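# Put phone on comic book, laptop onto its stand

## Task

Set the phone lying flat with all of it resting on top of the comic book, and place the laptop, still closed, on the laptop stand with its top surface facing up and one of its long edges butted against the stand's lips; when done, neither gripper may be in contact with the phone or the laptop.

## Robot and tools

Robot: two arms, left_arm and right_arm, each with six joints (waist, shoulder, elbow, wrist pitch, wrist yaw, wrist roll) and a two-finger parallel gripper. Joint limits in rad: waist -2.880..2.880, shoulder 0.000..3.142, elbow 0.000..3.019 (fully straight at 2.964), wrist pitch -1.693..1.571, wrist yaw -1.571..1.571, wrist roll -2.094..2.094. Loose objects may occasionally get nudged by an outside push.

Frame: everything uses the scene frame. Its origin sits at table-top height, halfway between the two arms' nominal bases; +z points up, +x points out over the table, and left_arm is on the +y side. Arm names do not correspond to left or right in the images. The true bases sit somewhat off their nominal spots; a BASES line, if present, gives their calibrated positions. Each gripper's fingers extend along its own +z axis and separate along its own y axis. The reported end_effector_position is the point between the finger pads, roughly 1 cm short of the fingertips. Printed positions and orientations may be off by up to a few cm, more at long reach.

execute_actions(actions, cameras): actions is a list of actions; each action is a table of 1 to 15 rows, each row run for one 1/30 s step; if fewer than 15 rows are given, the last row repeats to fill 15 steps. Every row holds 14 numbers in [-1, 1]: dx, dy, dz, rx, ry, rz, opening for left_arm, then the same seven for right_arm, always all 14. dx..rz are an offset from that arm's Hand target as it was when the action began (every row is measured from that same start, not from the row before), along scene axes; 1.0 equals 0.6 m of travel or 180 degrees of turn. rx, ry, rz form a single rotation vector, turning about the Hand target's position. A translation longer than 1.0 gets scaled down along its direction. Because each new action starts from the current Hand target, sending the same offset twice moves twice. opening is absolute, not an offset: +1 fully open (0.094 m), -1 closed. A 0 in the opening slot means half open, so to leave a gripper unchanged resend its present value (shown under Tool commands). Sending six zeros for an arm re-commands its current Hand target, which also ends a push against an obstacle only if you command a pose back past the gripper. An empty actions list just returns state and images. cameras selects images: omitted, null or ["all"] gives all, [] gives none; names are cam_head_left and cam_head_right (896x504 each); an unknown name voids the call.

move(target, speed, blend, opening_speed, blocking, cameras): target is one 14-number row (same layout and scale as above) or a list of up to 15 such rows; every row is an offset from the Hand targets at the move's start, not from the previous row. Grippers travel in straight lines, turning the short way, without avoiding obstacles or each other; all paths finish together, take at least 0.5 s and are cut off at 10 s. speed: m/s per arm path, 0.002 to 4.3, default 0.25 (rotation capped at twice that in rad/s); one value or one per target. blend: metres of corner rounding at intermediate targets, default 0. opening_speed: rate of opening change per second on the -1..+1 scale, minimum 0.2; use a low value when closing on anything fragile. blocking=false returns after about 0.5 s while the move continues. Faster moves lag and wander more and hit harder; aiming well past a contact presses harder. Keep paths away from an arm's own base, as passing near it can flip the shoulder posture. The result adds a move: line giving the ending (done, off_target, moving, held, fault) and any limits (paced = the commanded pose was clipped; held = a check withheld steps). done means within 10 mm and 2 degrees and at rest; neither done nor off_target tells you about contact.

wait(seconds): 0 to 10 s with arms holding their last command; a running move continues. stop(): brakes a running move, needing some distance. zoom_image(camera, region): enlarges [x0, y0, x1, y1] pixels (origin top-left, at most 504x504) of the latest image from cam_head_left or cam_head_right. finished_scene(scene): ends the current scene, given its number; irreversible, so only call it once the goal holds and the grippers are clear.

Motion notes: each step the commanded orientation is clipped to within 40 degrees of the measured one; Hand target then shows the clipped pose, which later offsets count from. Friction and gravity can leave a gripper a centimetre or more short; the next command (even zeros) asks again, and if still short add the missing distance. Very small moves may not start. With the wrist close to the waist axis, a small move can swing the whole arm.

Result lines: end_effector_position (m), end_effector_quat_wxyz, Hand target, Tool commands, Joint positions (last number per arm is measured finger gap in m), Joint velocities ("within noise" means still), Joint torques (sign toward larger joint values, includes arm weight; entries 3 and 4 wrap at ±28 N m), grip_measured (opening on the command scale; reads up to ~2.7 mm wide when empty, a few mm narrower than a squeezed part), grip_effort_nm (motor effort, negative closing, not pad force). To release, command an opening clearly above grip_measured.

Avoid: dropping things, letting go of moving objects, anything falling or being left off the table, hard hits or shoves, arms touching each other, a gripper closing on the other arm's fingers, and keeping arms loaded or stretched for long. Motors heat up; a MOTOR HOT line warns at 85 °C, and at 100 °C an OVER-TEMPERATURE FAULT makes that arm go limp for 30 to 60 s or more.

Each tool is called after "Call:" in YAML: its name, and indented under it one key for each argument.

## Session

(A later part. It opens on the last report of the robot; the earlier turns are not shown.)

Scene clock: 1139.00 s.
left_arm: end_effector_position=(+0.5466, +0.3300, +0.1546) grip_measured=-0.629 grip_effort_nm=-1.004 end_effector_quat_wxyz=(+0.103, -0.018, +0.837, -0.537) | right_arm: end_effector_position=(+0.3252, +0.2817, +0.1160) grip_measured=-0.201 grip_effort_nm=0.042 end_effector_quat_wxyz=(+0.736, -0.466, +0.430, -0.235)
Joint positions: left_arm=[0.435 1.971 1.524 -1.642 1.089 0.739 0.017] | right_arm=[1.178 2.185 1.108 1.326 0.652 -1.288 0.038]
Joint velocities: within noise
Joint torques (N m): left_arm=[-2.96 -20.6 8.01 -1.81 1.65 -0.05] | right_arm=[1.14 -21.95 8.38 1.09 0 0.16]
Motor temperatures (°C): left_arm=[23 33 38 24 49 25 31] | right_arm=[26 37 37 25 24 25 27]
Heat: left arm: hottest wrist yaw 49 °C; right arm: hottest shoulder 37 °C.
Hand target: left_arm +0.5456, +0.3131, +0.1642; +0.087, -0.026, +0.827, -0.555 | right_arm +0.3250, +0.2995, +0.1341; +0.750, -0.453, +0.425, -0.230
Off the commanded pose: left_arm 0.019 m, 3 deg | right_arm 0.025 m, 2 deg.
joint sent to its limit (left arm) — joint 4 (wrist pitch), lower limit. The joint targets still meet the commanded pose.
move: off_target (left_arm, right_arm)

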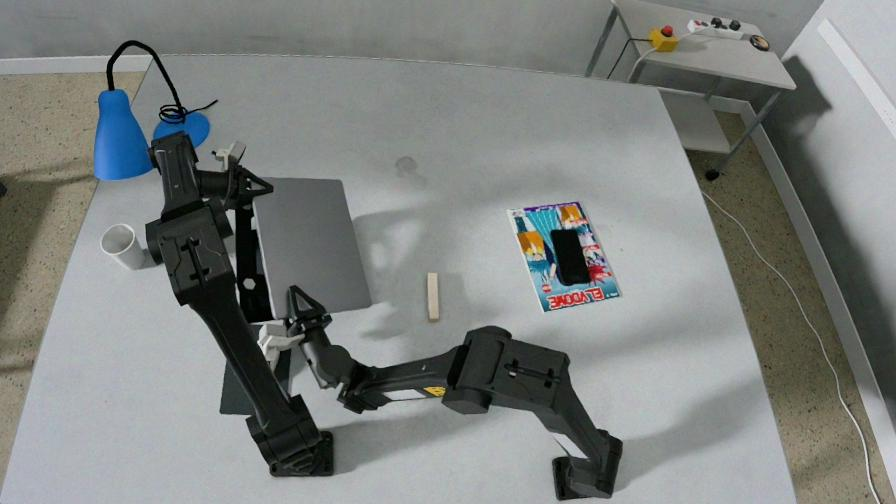

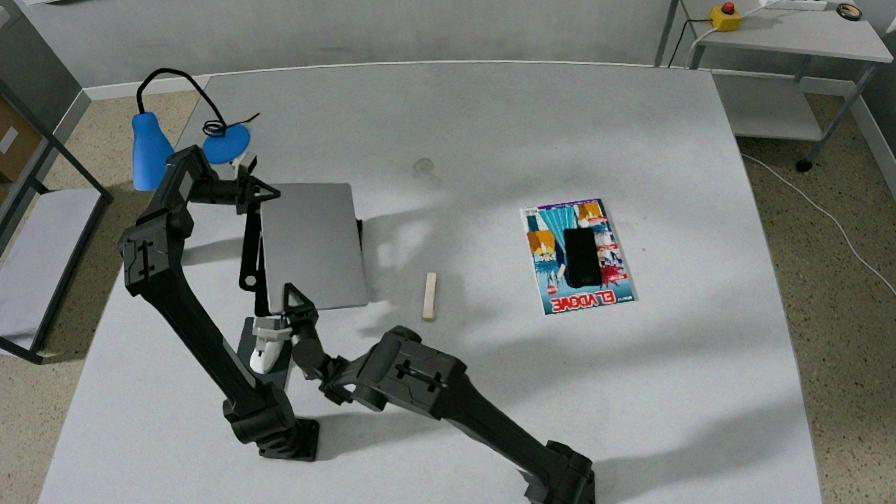

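Call:
move:
  target:
    - [0,0,0,0,0,0,-0.78,0,0,0,0,0,0,-0.78]
    - [0,0,0.03,0,0,0,-0.78,-0.005,0.07,0.01,0,0,0.03,-0.78]
  speed: 0.07
  opening_speed: 0.5

Call:
zoom_image:
  camera: "cam_head_left"
  region: [200, 130, 460, 350]

Call:
zoom_image:
  camera: "cam_head_right"
  region: [200, 130, 460, 350]

Scene clock: 1144.97 s.
left_arm: end_effector_position=(+0.5455, +0.3306, +0.1532) grip_measured=-0.629 grip_effort_nm=-1.009 end_effector_quat_wxyz=(+0.098, -0.021, +0.840, -0.534) | right_arm: end_effector_position=(+0.3226, +0.2908, +0.1122) grip_measured=-0.580 grip_effort_nm=-1.038 end_effector_quat_wxyz=(+0.734, -0.477, +0.428, -0.227)
Joint positions: left_arm=[0.436 1.971 1.524 -1.641 1.079 0.729 0.017] | right_arm=[1.184 2.189 1.121 1.292 0.636 -1.275 0.02]
Joint velocities: within noise
Joint torques (N m): left_arm=[-3.19 -24.12 8.51 -1.74 2.1 -0.24] | right_arm=[1.67 -21.54 12.55 -0.16 -2.17 0.26]
Motor temperatures (°C): left_arm=[23 33 38 24 49 25 31] | right_arm=[26 38 38 25 25 24 27]
Heat: left arm: hottest wrist yaw 49 °C; right arm: hottest shoulder 38 °C.
Hand target: left_arm +0.5456, +0.3130, +0.1822; +0.087, -0.026, +0.827, -0.555 | right_arm +0.3219, +0.3416, +0.1399; +0.759, -0.472, +0.403, -0.194
Off the commanded pose: left_arm 0.034 m, 3 deg | right_arm 0.058 m, 6 deg.
joint sent to its limit (left arm) — joint 4 (wrist pitch), lower limit. The joint targets still meet the commanded pose.
move: off_target (left_arm, right_arm)

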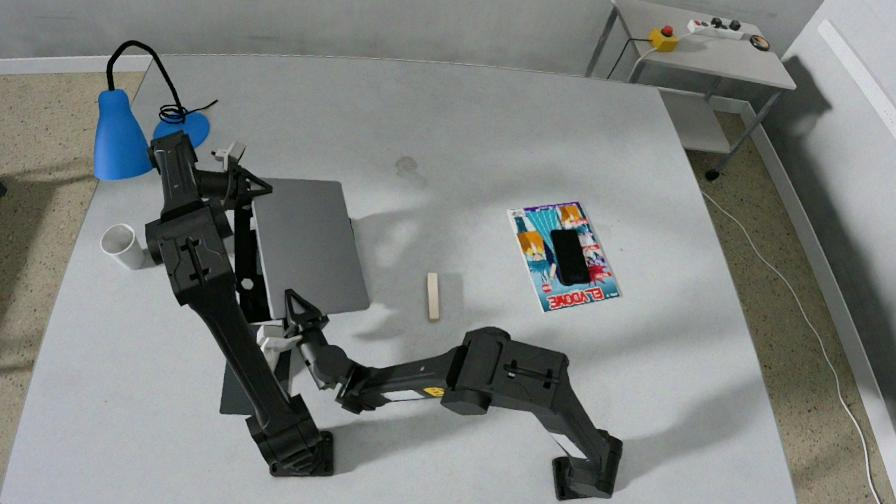

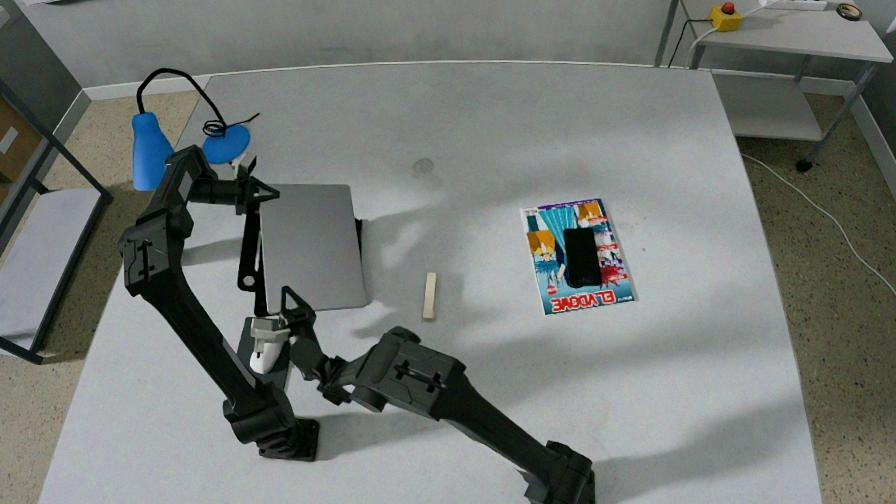

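Scaled by 1.938.

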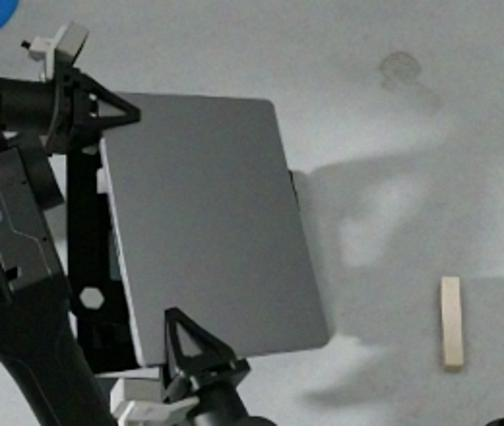

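Scaled by 1.938.

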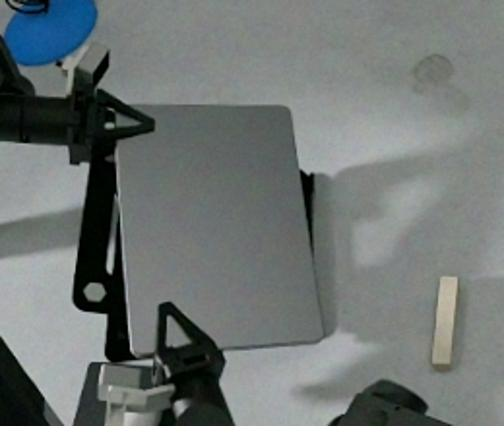

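Call:
move:
  target:
    - [0,0,0.06,0,0,0,-0.78,0,-0.05,0.1,-0.02,0,0,-0.78]
    - [0,0,0.06,0,0,0,-0.78,-0.0,0.025,0.1,-0.02,0,0,-0.78]
  speed: 0.07

Call:
zoom_image:
  camera: "cam_head_left"
  region: [200, 130, 460, 350]

Call:
zoom_image:
  camera: "cam_head_right"
  region: [200, 130, 460, 350]

Scene clock: 1150.70 s.
left_arm: end_effector_position=(+0.5469, +0.3376, +0.1562) grip_measured=-0.631 grip_effort_nm=-1.009 end_effector_quat_wxyz=(+0.091, -0.054, +0.837, -0.537) | right_arm: end_effector_position=(+0.3213, +0.2962, +0.1324) grip_measured=-0.574 grip_effort_nm=-1.038 end_effector_quat_wxyz=(+0.707, -0.505, +0.443, -0.221)
Joint positions: left_arm=[0.449 1.965 1.524 -1.628 1.09 0.653 0.017] | right_arm=[1.19 2.094 1.111 1.105 0.644 -1.227 0.02]
Joint velocities: within noise
Joint torques (N m): left_arm=[-5.01 -28.34 9.36 -2.41 1.84 -0.16] | right_arm=[1.9 -24.29 14.8 0.2 -2.14 -0.45]
Motor temperatures (°C): left_arm=[23 33 38 24 49 25 31] | right_arm=[26 39 39 25 27 24 27]
Heat: left arm: hottest wrist yaw 49 °C; right arm: hottest shoulder 39 °C.
Hand target: left_arm +0.5456, +0.3131, +0.2182; +0.088, -0.026, +0.827, -0.555 | right_arm +0.3220, +0.3566, +0.2001; +0.744, -0.496, +0.397, -0.207
Off the commanded pose: left_arm 0.067 m, 4 deg | right_arm 0.091 m, 7 deg.
joint sent to its limit (left arm) — joint 4 (wrist pitch), lower limit. The joint targets are off in position and orientation.
move: off_target (left_arm, right_arm)

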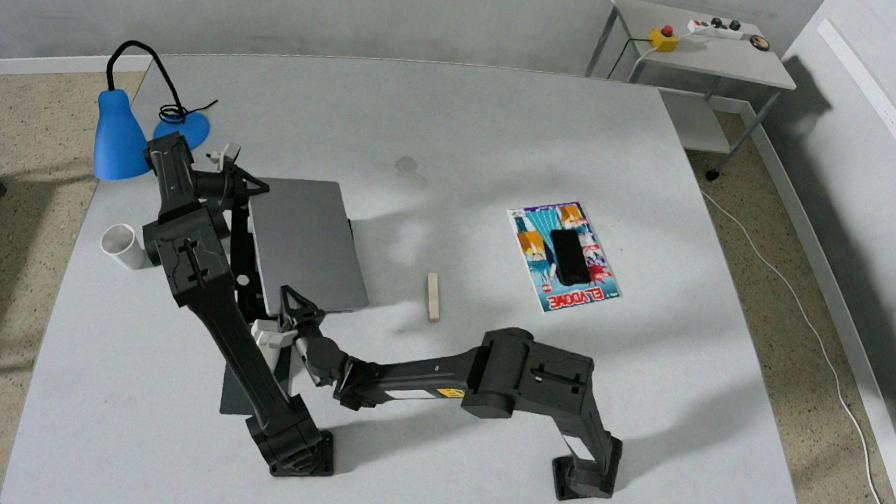

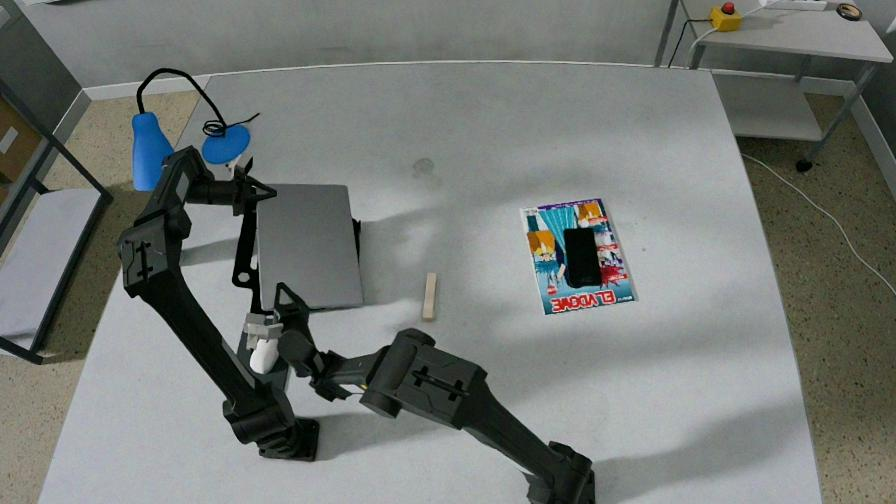

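Scaled by 1.938.

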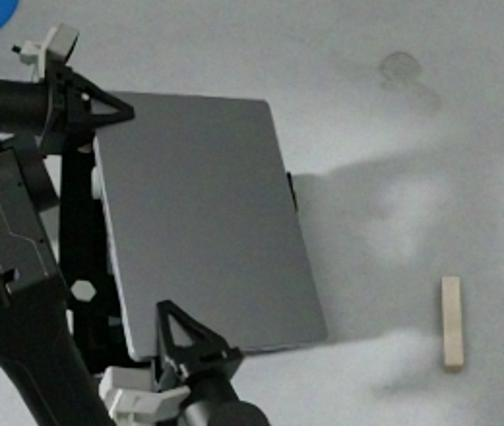

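Scaled by 1.938.

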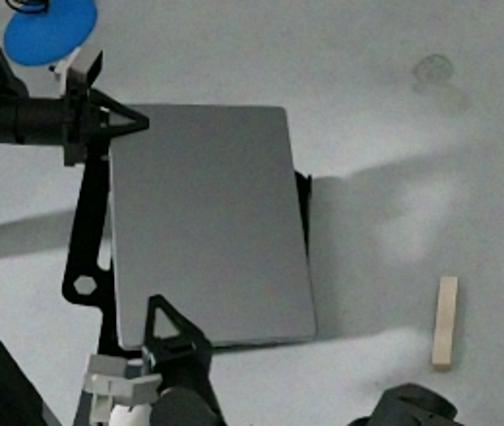

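Call:
move:
  target:
    - [0,0,-0.06,0,0,0,-0.78,-0.0,-0.09,-0.1,0,0,0,-0.7]
    - [0,0,-0.06,0,0,0,-0.78,-0.0,-0.09,-0.1,0,0,0,-0.15]
  speed: 0.07
  opening_speed: 0.5

Call:
zoom_image:
  camera: "cam_head_left"
  region: [200, 130, 460, 350]

Call:
zoom_image:
  camera: "cam_head_right"
  region: [200, 230, 360, 370]

Scene clock: 1159.17 s.
left_arm: end_effector_position=(+0.5451, +0.3333, +0.1545) grip_measured=-0.631 grip_effort_nm=-1.009 end_effector_quat_wxyz=(+0.104, -0.018, +0.841, -0.531) | right_arm: end_effector_position=(+0.3183, +0.2983, +0.1161) grip_measured=-0.152 grip_effort_nm=0.066 end_effector_quat_wxyz=(+0.728, -0.515, +0.401, -0.208)
Joint positions: left_arm=[0.441 1.965 1.522 -1.635 1.077 0.734 0.017] | right_arm=[1.174 2.152 1.1 1.225 0.542 -1.277 0.04]
Joint velocities: within noise
Joint torques (N m): left_arm=[-3.55 -22.95 8.7 -2.03 2.14 -0.33] | right_arm=[0.21 -23.65 6.64 2.02 -0.1 0.13]
Motor temperatures (°C): left_arm=[23 33 38 24 49 25 31] | right_arm=[26 39 39 25 29 24 27]
Heat: left arm: hottest wrist yaw 49 °C; right arm: hottest shoulder 39 °C.
Hand target: left_arm +0.5456, +0.3130, +0.1823; +0.087, -0.026, +0.827, -0.555 | right_arm +0.3219, +0.3025, +0.1398; +0.744, -0.496, +0.397, -0.207
Off the commanded pose: left_arm 0.034 m, 4 deg | right_arm 0.025 m, 3 deg.
joint sent to its limit (left arm) — joint 4 (wrist pitch), lower limit. The joint targets still meet the commanded pose.
move: off_target (left_arm, right_arm); target 2's new opening was sent with right_arm's hand 0.019 m and 4 deg from that target

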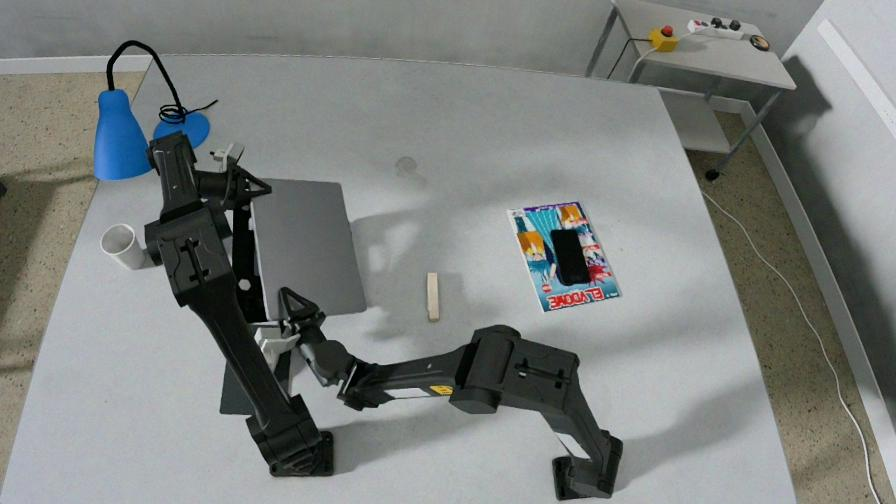

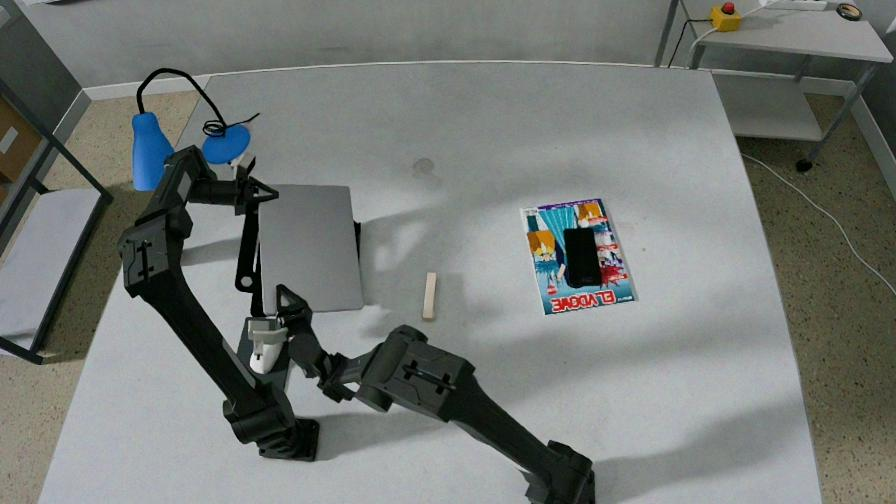

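Scaled by 1.938.

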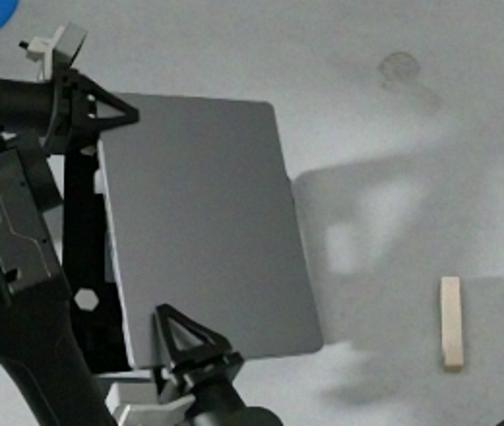

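Scaled by 3.150.

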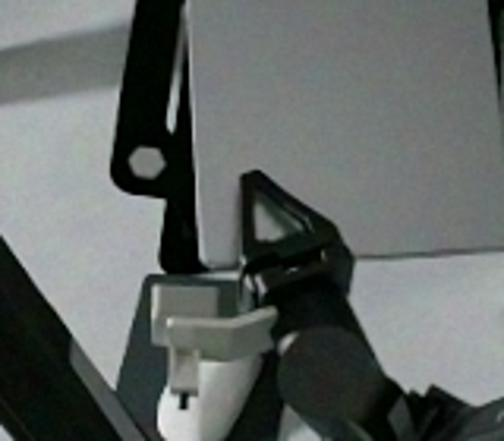

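Call:
move:
  target:
    - [0,0,0,0,0,0,-0.78,-0.11,-0.09,-0.012,0,0,0,-0.15]
  speed: 0.07

Call:
zoom_image:
  camera: "cam_head_left"
  region: [200, 130, 460, 350]

Call:
zoom_image:
  camera: "cam_head_right"
  region: [200, 130, 460, 350]

Scene clock: 1164.60 s.
left_arm: end_effector_position=(+0.5451, +0.3332, +0.1547) grip_measured=-0.631 grip_effort_nm=-1.009 end_effector_quat_wxyz=(+0.104, -0.017, +0.840, -0.531) | right_arm: end_effector_position=(+0.2636, +0.2495, +0.1230) grip_measured=-0.151 grip_effort_nm=0.046 end_effector_quat_wxyz=(+0.737, -0.501, +0.402, -0.210)
Joint positions: left_arm=[0.441 1.965 1.522 -1.635 1.078 0.736 0.017] | right_arm=[1.243 2.076 0.906 1.387 0.619 -1.3 0.04]
Joint velocities: within noise
Joint torques (N m): left_arm=[-3.96 -23.06 8.65 -2.07 2.13 -0.34] | right_arm=[1.26 -20.89 3.55 2.02 0.03 0.17]
Motor temperatures (°C): left_arm=[23 33 38 24 49 25 31] | right_arm=[26 40 39 25 28 24 27]
Heat: left arm: hottest wrist yaw 49 °C; right arm: hottest shoulder 40 °C.
Hand target: left_arm +0.5455, +0.3130, +0.1823; +0.087, -0.026, +0.827, -0.555 | right_arm +0.2559, +0.2486, +0.1328; +0.744, -0.496, +0.397, -0.207
Off the commanded pose: left_arm 0.034 m, 4 deg | right_arm 0.012 m, 1 deg.
joint sent to its limit (left arm) — joint 4 (wrist pitch), lower limit. The joint targets still meet the commanded pose.
move: off_target (left_arm, right_arm)

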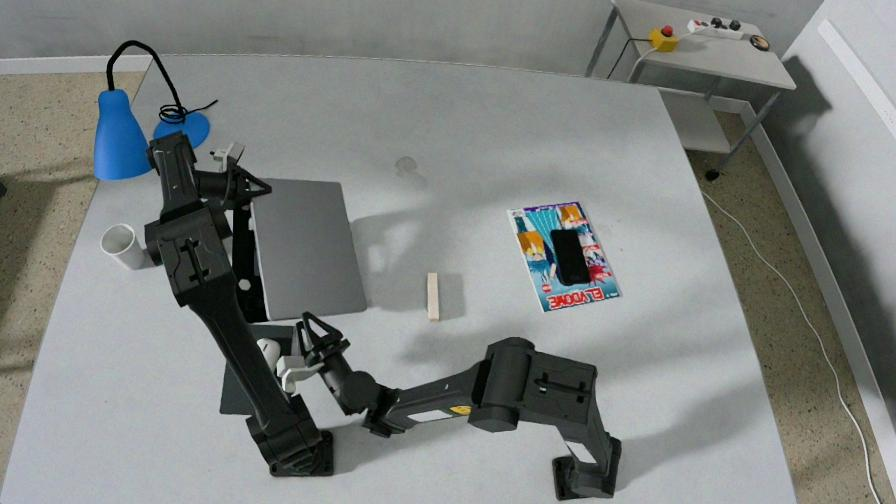

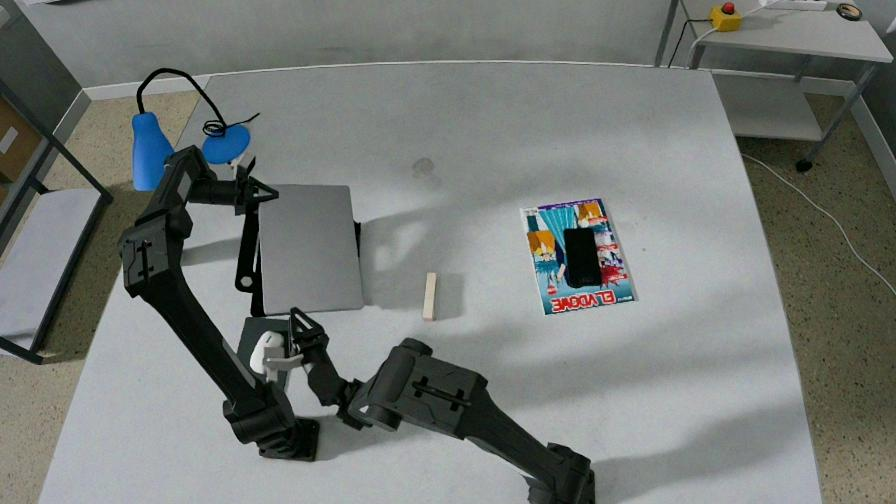

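Scaled by 1.938.

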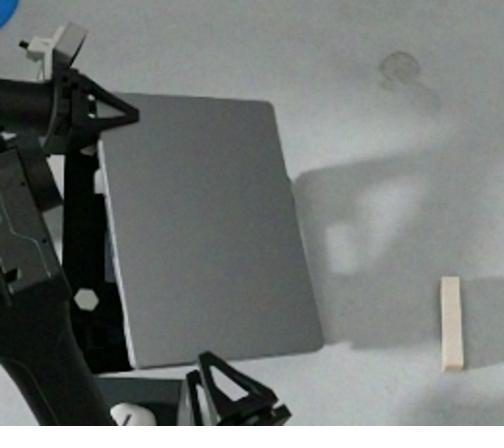

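Scaled by 1.938.

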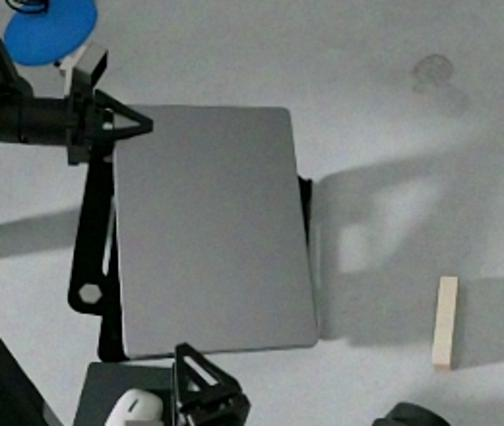

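Call:
move:
  target:
    - [0,0,0,0,0,0,-0.78,0.05,-0.25,0.05,0,0,0,-0.15]
    - [0,0,0,0,0,0,-0.78,0.19,-0.2,0.15,-0.277,0.49,-0.051,-1]
    - [0,0,0,0,0,0,-0.78,0.19,-0.2,-0.125,-0.277,0.49,-0.051,-1]
  speed: 0.25

Call:
zoom_image:
  camera: "cam_head_left"
  region: [250, 170, 450, 350]

Call:
zoom_image:
  camera: "cam_head_right"
  region: [250, 170, 450, 350]

Scene clock: 1172.57 s.
left_arm: end_effector_position=(+0.5451, +0.3332, +0.1547) grip_measured=-0.631 grip_effort_nm=-1.009 end_effector_quat_wxyz=(+0.104, -0.017, +0.840, -0.531) | right_arm: end_effector_position=(+0.2635, +0.2494, +0.1229) grip_measured=-0.151 grip_effort_nm=0.042 end_effector_quat_wxyz=(+0.737, -0.502, +0.401, -0.210)
Joint positions: left_arm=[0.441 1.965 1.522 -1.635 1.078 0.736 0.017] | right_arm=[1.243 2.076 0.906 1.387 0.619 -1.301 0.04]
Joint velocities: within noise
Joint torques (N m): left_arm=[-3.02 -22.18 8.73 -2.22 2.07 -0.32] | right_arm=[0.5 -19.6 4.19 1.42 -0.03 0.21]
Motor temperatures (°C): left_arm=[23 33 37 24 50 25 31] | right_arm=[26 40 38 25 27 24 27]
Heat: left arm: hottest wrist yaw 50 °C; right arm: hottest shoulder 40 °C.
Hand target: left_arm +0.5454, +0.3135, +0.1814; +0.093, -0.030, +0.829, -0.550 (not the last commanded pose) | right_arm +0.2636, +0.2496, +0.1231; +0.737, -0.501, +0.401, -0.210 (not the last commanded pose)
Tool commands: left_gripper/opening=-0.78 right_gripper/opening=-0.15
Off the commanded pose: left_arm 0.034 m, 4 deg | right_arm 0.174 m, 101 deg.
joint sent to its limit (left arm) — joint 4 (wrist pitch), lower limit.
move: held (right_arm; a check stopped the path), off_target (left_arm; braked when a check withheld steps of right_arm); path passed 0 of 3 targets; target 2's new opening was not sent; limits=held
pose unreachable (right arm): on one or more control steps of this call, first in action 0 (counted from 0), this arm could not follow its commanded pose, so it was not sent that pose on those steps. It may still have moved: this result reports where it is.
cause: moving toward the commanded pose would bring a part of the arm too close to another arm (this arm's wrist camera and the left arm's upper arm (the part past joint 2)).

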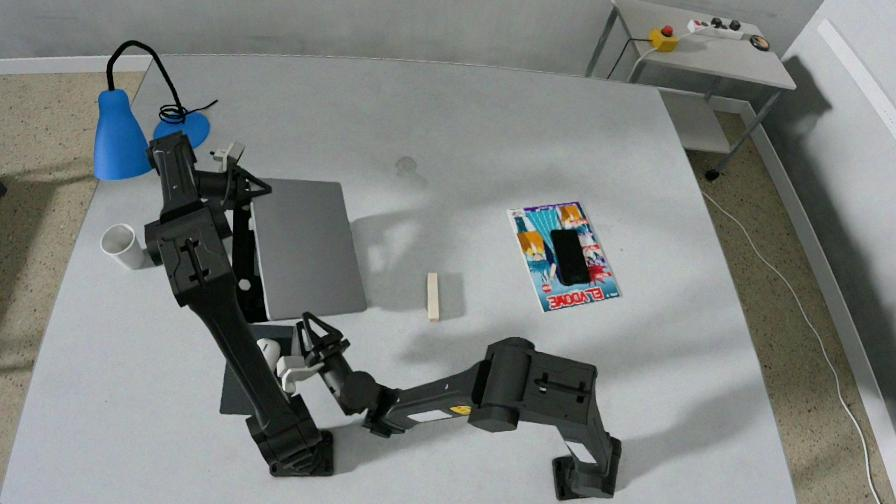

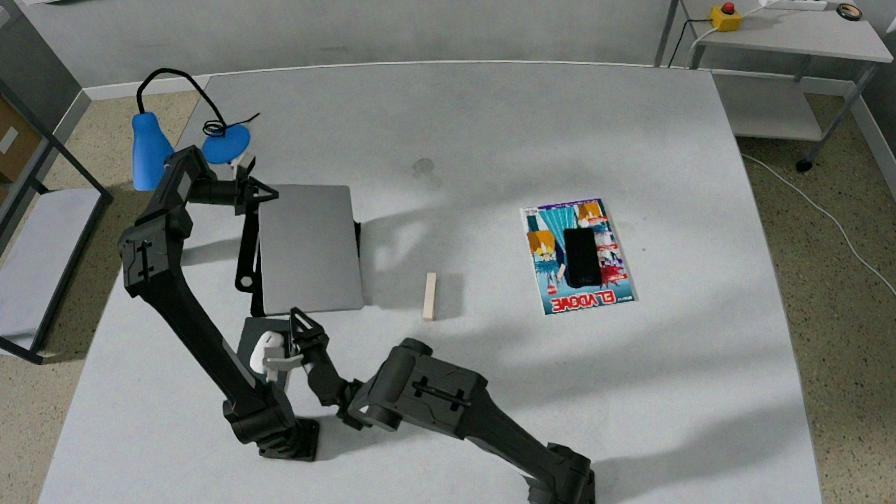

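Scaled by 2.520.

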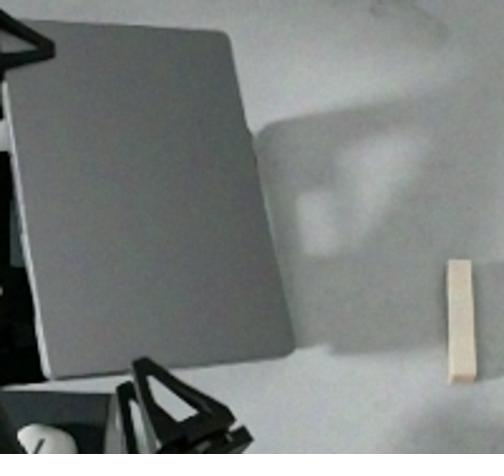

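Scaled by 2.520.

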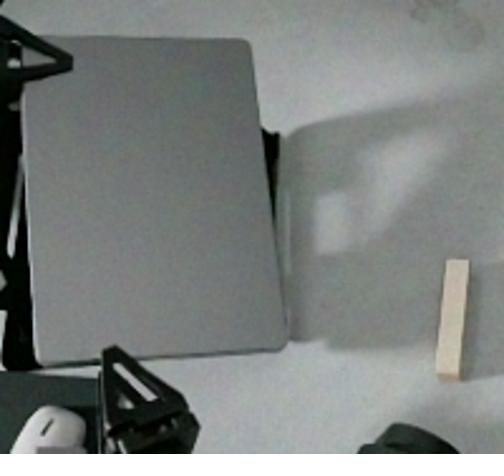

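Call:
move:
  target:
    - [0,0,0,0,0,0,-0.78,-0.01,-0.2,-0.01,0,0,0,-0.15]
    - [0,0,0,0,0,0,-0.78,0.03,-0.28,0.1,0,0,0,-0.15]
    - [0,0,0,0,0,0,-0.78,0.17,-0.2,0.15,-0.277,0.49,-0.051,-1]
  speed: 0.25

Call:
zoom_image:
  camera: "cam_head_left"
  region: [250, 170, 450, 350]

Scene clock: 1176.27 s.
left_arm: end_effector_position=(+0.5451, +0.3332, +0.1547) grip_measured=-0.631 grip_effort_nm=-1.009 end_effector_quat_wxyz=(+0.104, -0.017, +0.840, -0.531) | right_arm: end_effector_position=(+0.2613, +0.2444, +0.1178) grip_measured=-0.151 grip_effort_nm=0.046 end_effector_quat_wxyz=(+0.734, -0.508, +0.400, -0.210)
Joint positions: left_arm=[0.441 1.965 1.522 -1.635 1.078 0.736 0.017] | right_arm=[1.243 2.075 0.887 1.391 0.613 -1.301 0.04]
Joint velocities: within noise
Joint torques (N m): left_arm=[-3.66 -22.71 8.73 -1.87 2.03 -0.3] | right_arm=[0.44 -19.84 5.09 1.43 0.03 0.22]
Motor temperatures (°C): left_arm=[23 33 37 24 50 25 31] | right_arm=[26 40 37 25 26 24 27]
Heat: left arm: hottest wrist yaw 50 °C; right arm: hottest shoulder 40 °C.
Hand target: left_arm +0.5453, +0.3139, +0.1809; +0.094, -0.030, +0.830, -0.550 (not the last commanded pose) | right_arm +0.2628, +0.2482, +0.1212; +0.736, -0.504, +0.400, -0.210 (not the last commanded pose)
Tool commands: left_gripper/opening=-0.78 right_gripper/opening=-0.15
Off the commanded pose: left_arm 0.033 m, 3 deg | right_arm 0.182 m, 101 deg.
joint sent to its limit (left arm) — joint 4 (wrist pitch), lower limit.
move: held (right_arm; a check stopped the path), off_target (left_arm); path passed 0 of 3 targets; target 3's new opening was not sent; limits=held
pose unreachable (right arm): on one or more control steps of this call, first in action 0 (counted from 0), this arm could not follow its commanded pose, so it was not sent that pose on those steps. It may still have moved: this result reports where it is.
cause: moving toward the commanded pose would bring a part of the arm too close to another arm (this arm's wrist camera and the left arm's upper arm (the part past joint 2)).

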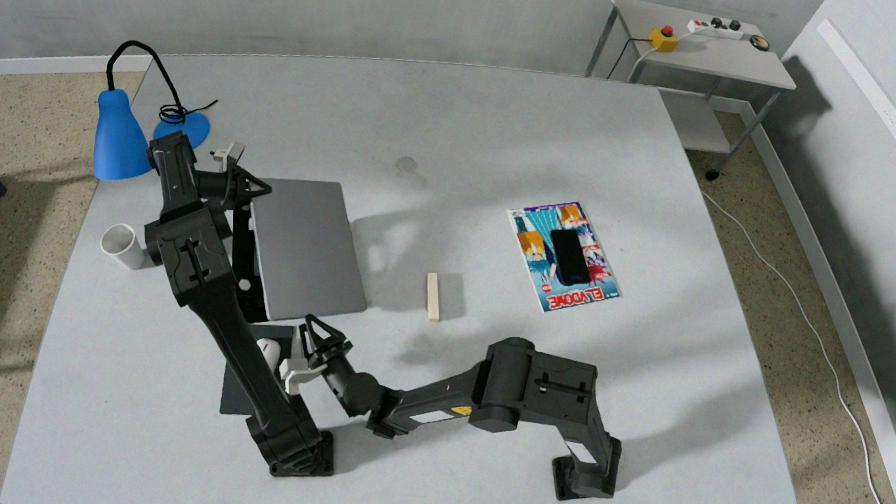

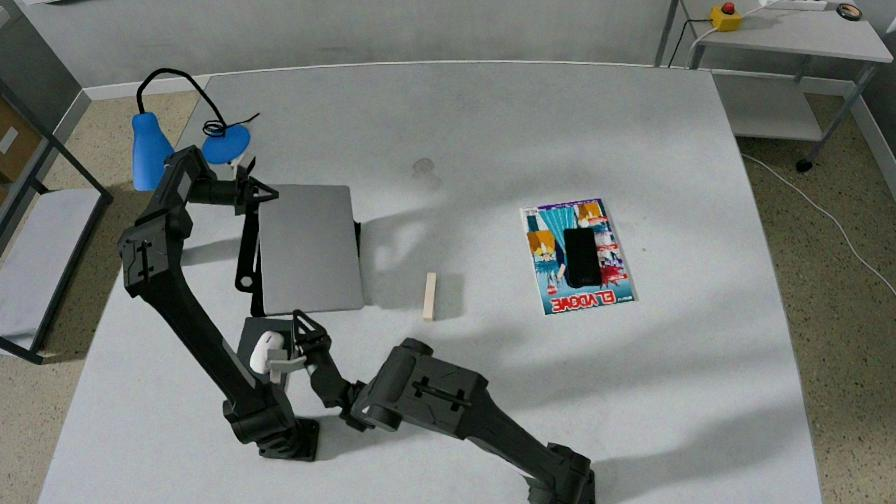

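Scaled by 2.520.

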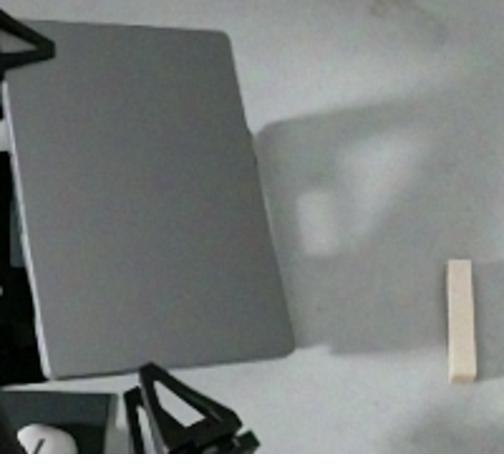

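Call:
move:
  target:
    - [0,0,0,0,0,0,-0.78,0.03,-0.2,-0.06,0,0,0,-0.15]
  speed: 0.2

Call:
zoom_image:
  camera: "cam_head_left"
  region: [250, 170, 450, 350]

Scene clock: 1179.80 s.
left_arm: end_effector_position=(+0.5451, +0.3332, +0.1547) grip_measured=-0.631 grip_effort_nm=-1.009 end_effector_quat_wxyz=(+0.104, -0.017, +0.840, -0.531) | right_arm: end_effector_position=(+0.2785, +0.1338, +0.0739) grip_measured=-0.151 grip_effort_nm=0.046 end_effector_quat_wxyz=(+0.710, -0.532, +0.411, -0.208)
Joint positions: left_arm=[0.441 1.965 1.522 -1.635 1.078 0.737 0.017] | right_arm=[1.109 2.075 0.62 1.564 0.483 -1.248 0.04]
Joint velocities: within noise
Joint torques (N m): left_arm=[-3.43 -22.36 8.7 -2.03 2.04 -0.29] | right_arm=[-0.21 -17.9 1.43 2.13 -0.07 0.29]
Motor temperatures (°C): left_arm=[23 33 37 24 50 25 31] | right_arm=[26 40 37 25 26 24 27]
Heat: left arm: hottest wrist yaw 50 °C; right arm: hottest shoulder 40 °C.
Hand target: left_arm +0.5453, +0.3139, +0.1809; +0.094, -0.030, +0.830, -0.550 | right_arm +0.2807, +0.1282, +0.0852; +0.736, -0.504, +0.400, -0.210
Off the commanded pose: left_arm 0.033 m, 3 deg | right_arm 0.013 m, 5 deg.
joint sent to its limit (left arm) — joint 4 (wrist pitch), lower limit. The joint targets still meet the commanded pose.
joint sent to its limit (right arm) — joint 4 (wrist pitch), upper limit. The joint targets are off in orientation, not in position.
move: off_target (left_arm, right_arm)

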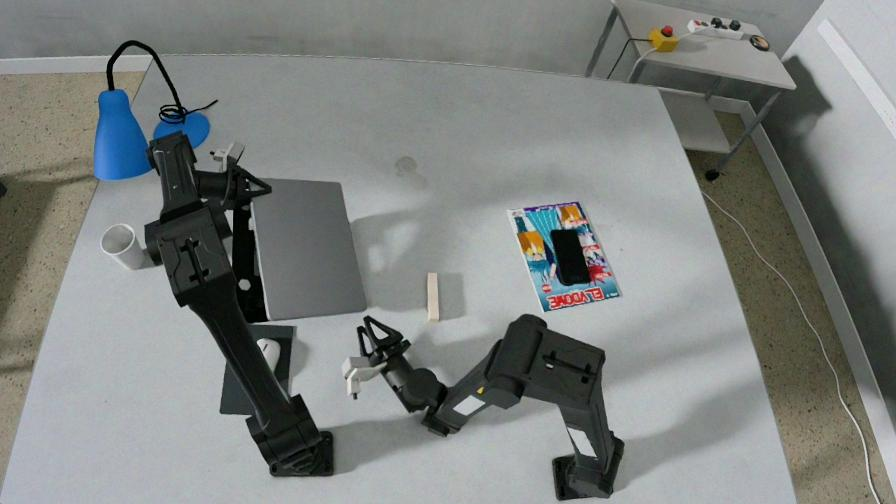

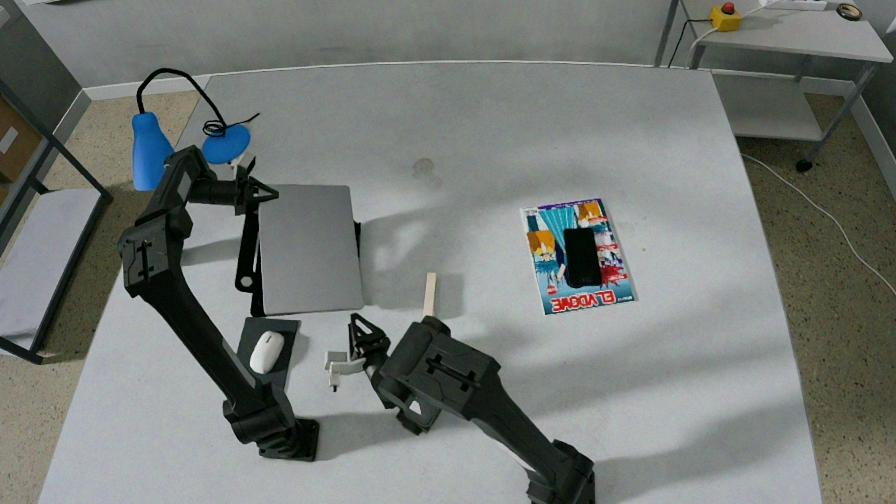

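Scaled by 2.520.

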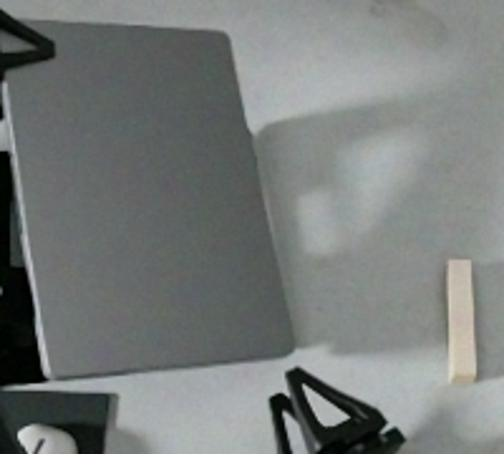

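Call:
move:
  target:
    - [0,0,0,0,0,0,-0.78,0.0,-0.1,0.15,0,0,0,-0.15]
    - [0,0,0,0,0,0,-0.78,0.174,0.0,0.2,-0.277,0.49,-0.051,-1]
    - [0,0,0,0,0,0,-0.78,0.174,0.0,-0.055,-0.277,0.49,-0.051,-1]
  speed: 0.25

Call:
zoom_image:
  camera: "cam_head_left"
  region: [250, 170, 450, 350]

Call:
zoom_image:
  camera: "cam_head_right"
  region: [250, 170, 450, 350]

Scene clock: 1190.10 s.
left_arm: end_effector_position=(+0.5451, +0.3332, +0.1547) grip_measured=-0.631 grip_effort_nm=-1.009 end_effector_quat_wxyz=(+0.104, -0.017, +0.840, -0.531) | right_arm: end_effector_position=(+0.3799, +0.1313, +0.0616) grip_measured=-0.991 grip_effort_nm=-0.496 end_effector_quat_wxyz=(+0.008, +0.717, -0.697, -0.002)
Joint positions: left_arm=[0.441 1.965 1.522 -1.635 1.078 0.737 0.017] | right_arm=[0.817 2.02 1.66 -1.226 -0.004 -0.776 0]
Joint velocities: within noise
Joint torques (N m): left_arm=[-2.96 -22.36 8.65 -1.95 2.03 -0.3] | right_arm=[-0.32 -22.01 7.56 0.53 -0.09 0.21]
Motor temperatures (°C): left_arm=[23 33 37 24 50 25 31] | right_arm=[26 39 38 25 26 24 26]
Heat: left arm: hottest wrist yaw 50 °C; right arm: hottest shoulder 39 °C.
Hand target: left_arm +0.5453, +0.3139, +0.1809; +0.094, -0.030, +0.830, -0.550 | right_arm +0.3851, +0.1282, +0.0521; +0.011, +0.711, -0.703, -0.003
Off the commanded pose: left_arm 0.033 m, 3 deg | right_arm 0.011 m, 1 deg.
joint sent to its limit (left arm) — joint 4 (wrist pitch), lower limit. The joint targets still meet the commanded pose.
move: off_target (left_arm, right_arm); target 2's new opening was sent with right_arm's hand 0.019 m and 2 deg from that target

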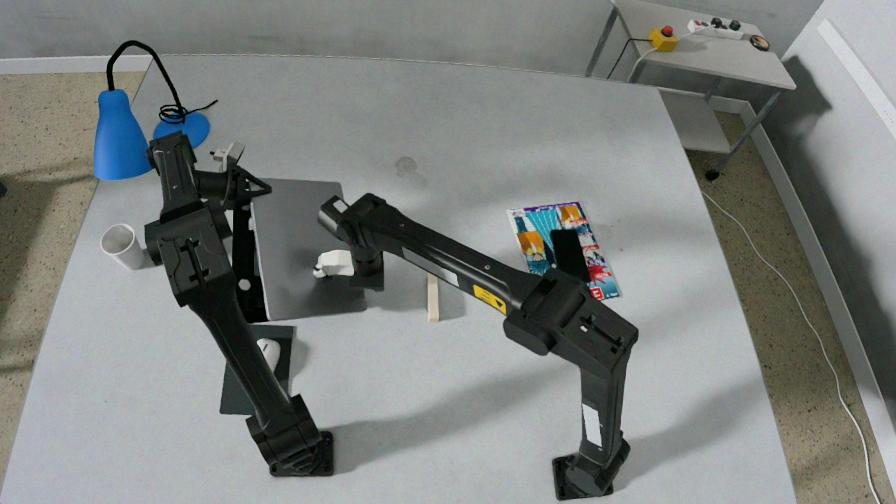

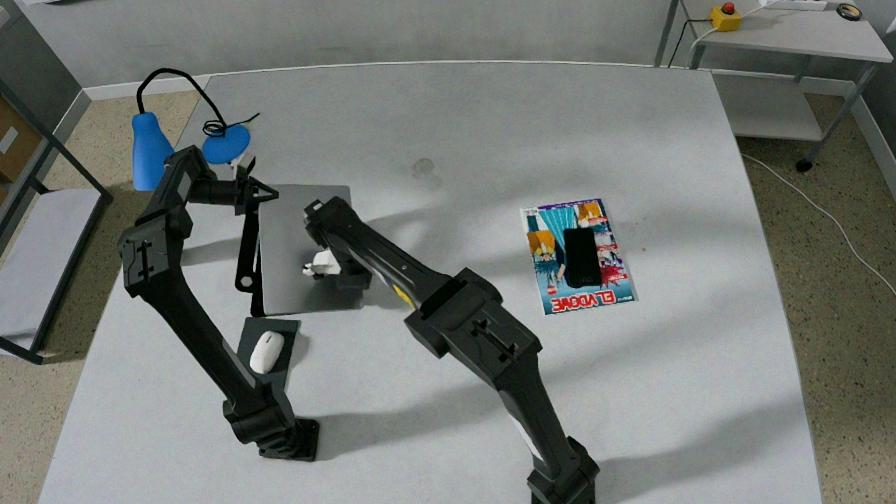

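Scaled by 2.520.

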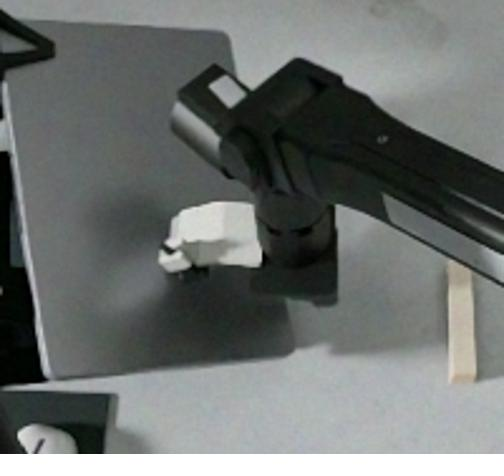

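Scaled by 2.520.

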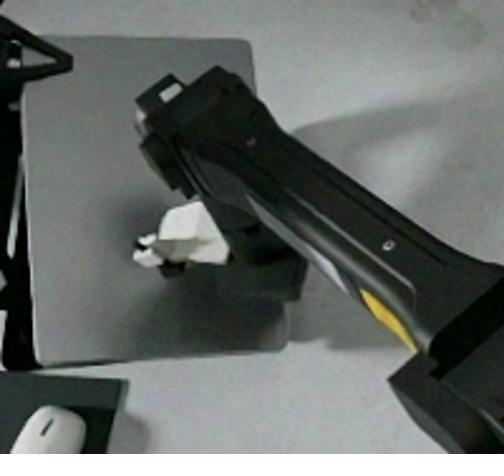

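Call:
move:
  target:
    - [0,0,0,0,0,0,-0.78,0.0,0.0,-0.03,0,0,0,-1]
    - [0,0,0,0,0,0,-0.78,0.0,0.11,-0.03,0,0,0,-1]
  speed: 0.08

Call:
zoom_image:
  camera: "cam_head_left"
  region: [230, 150, 430, 330]

Call:
zoom_image:
  camera: "cam_head_right"
  region: [230, 150, 430, 330]

Scene clock: 1195.17 s.
left_arm: end_effector_position=(+0.5443, +0.3334, +0.1536) grip_measured=-0.629 grip_effort_nm=-1.009 end_effector_quat_wxyz=(+0.103, -0.014, +0.842, -0.529) | right_arm: end_effector_position=(+0.3874, +0.1596, +0.0522) grip_measured=-0.991 grip_effort_nm=-0.496 end_effector_quat_wxyz=(+0.018, +0.701, -0.713, +0.004)
Joint positions: left_arm=[0.44 1.965 1.522 -1.635 1.07 0.74 0.017] | right_arm=[0.842 2.109 1.782 -1.279 0.005 -0.707 0]
Joint velocities: within noise
Joint torques (N m): left_arm=[-3.49 -22.95 8.53 -2.04 2.33 -0.36] | right_arm=[2.9 -19.43 12.3 0.7 -0.44 0.21]
Motor temperatures (°C): left_arm=[23 33 37 24 50 25 31] | right_arm=[26 39 38 25 25 24 26]
Heat: left arm: hottest wrist yaw 50 °C; right arm: hottest shoulder 39 °C.
Hand target: left_arm +0.5453, +0.3139, +0.1809; +0.094, -0.030, +0.830, -0.550 | right_arm +0.3851, +0.1943, +0.0342; +0.011, +0.711, -0.703, -0.003
Off the commanded pose: left_arm 0.034 m, 3 deg | right_arm 0.039 m, 2 deg.
joint sent to its limit (left arm) — joint 4 (wrist pitch), lower limit. The joint targets still meet the commanded pose.
move: off_target (left_arm, right_arm)

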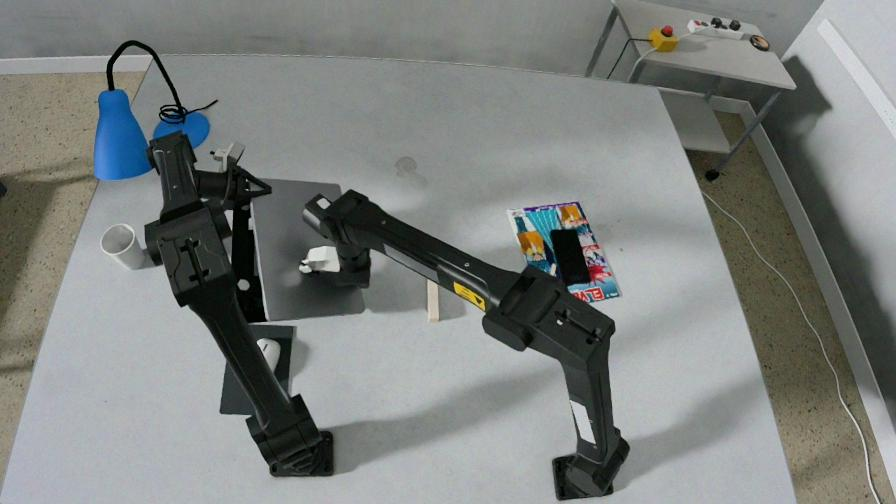

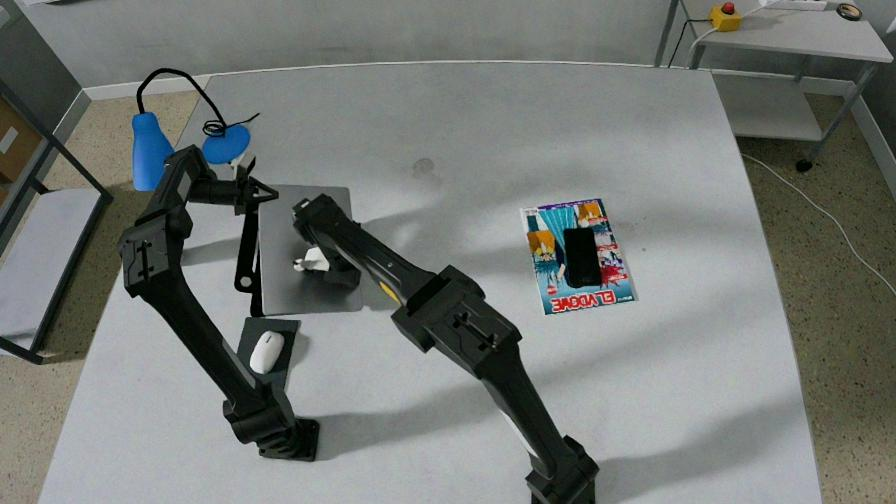

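Scaled by 2.520.

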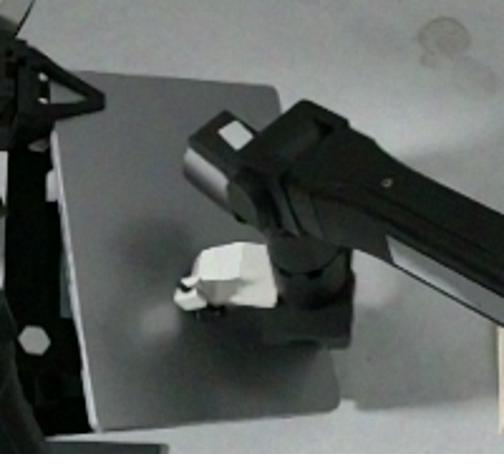

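Scaled by 2.520.

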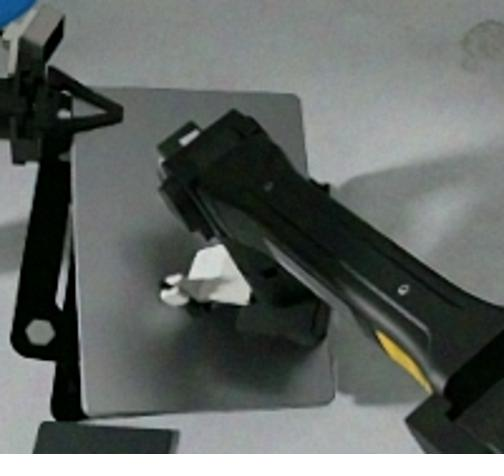

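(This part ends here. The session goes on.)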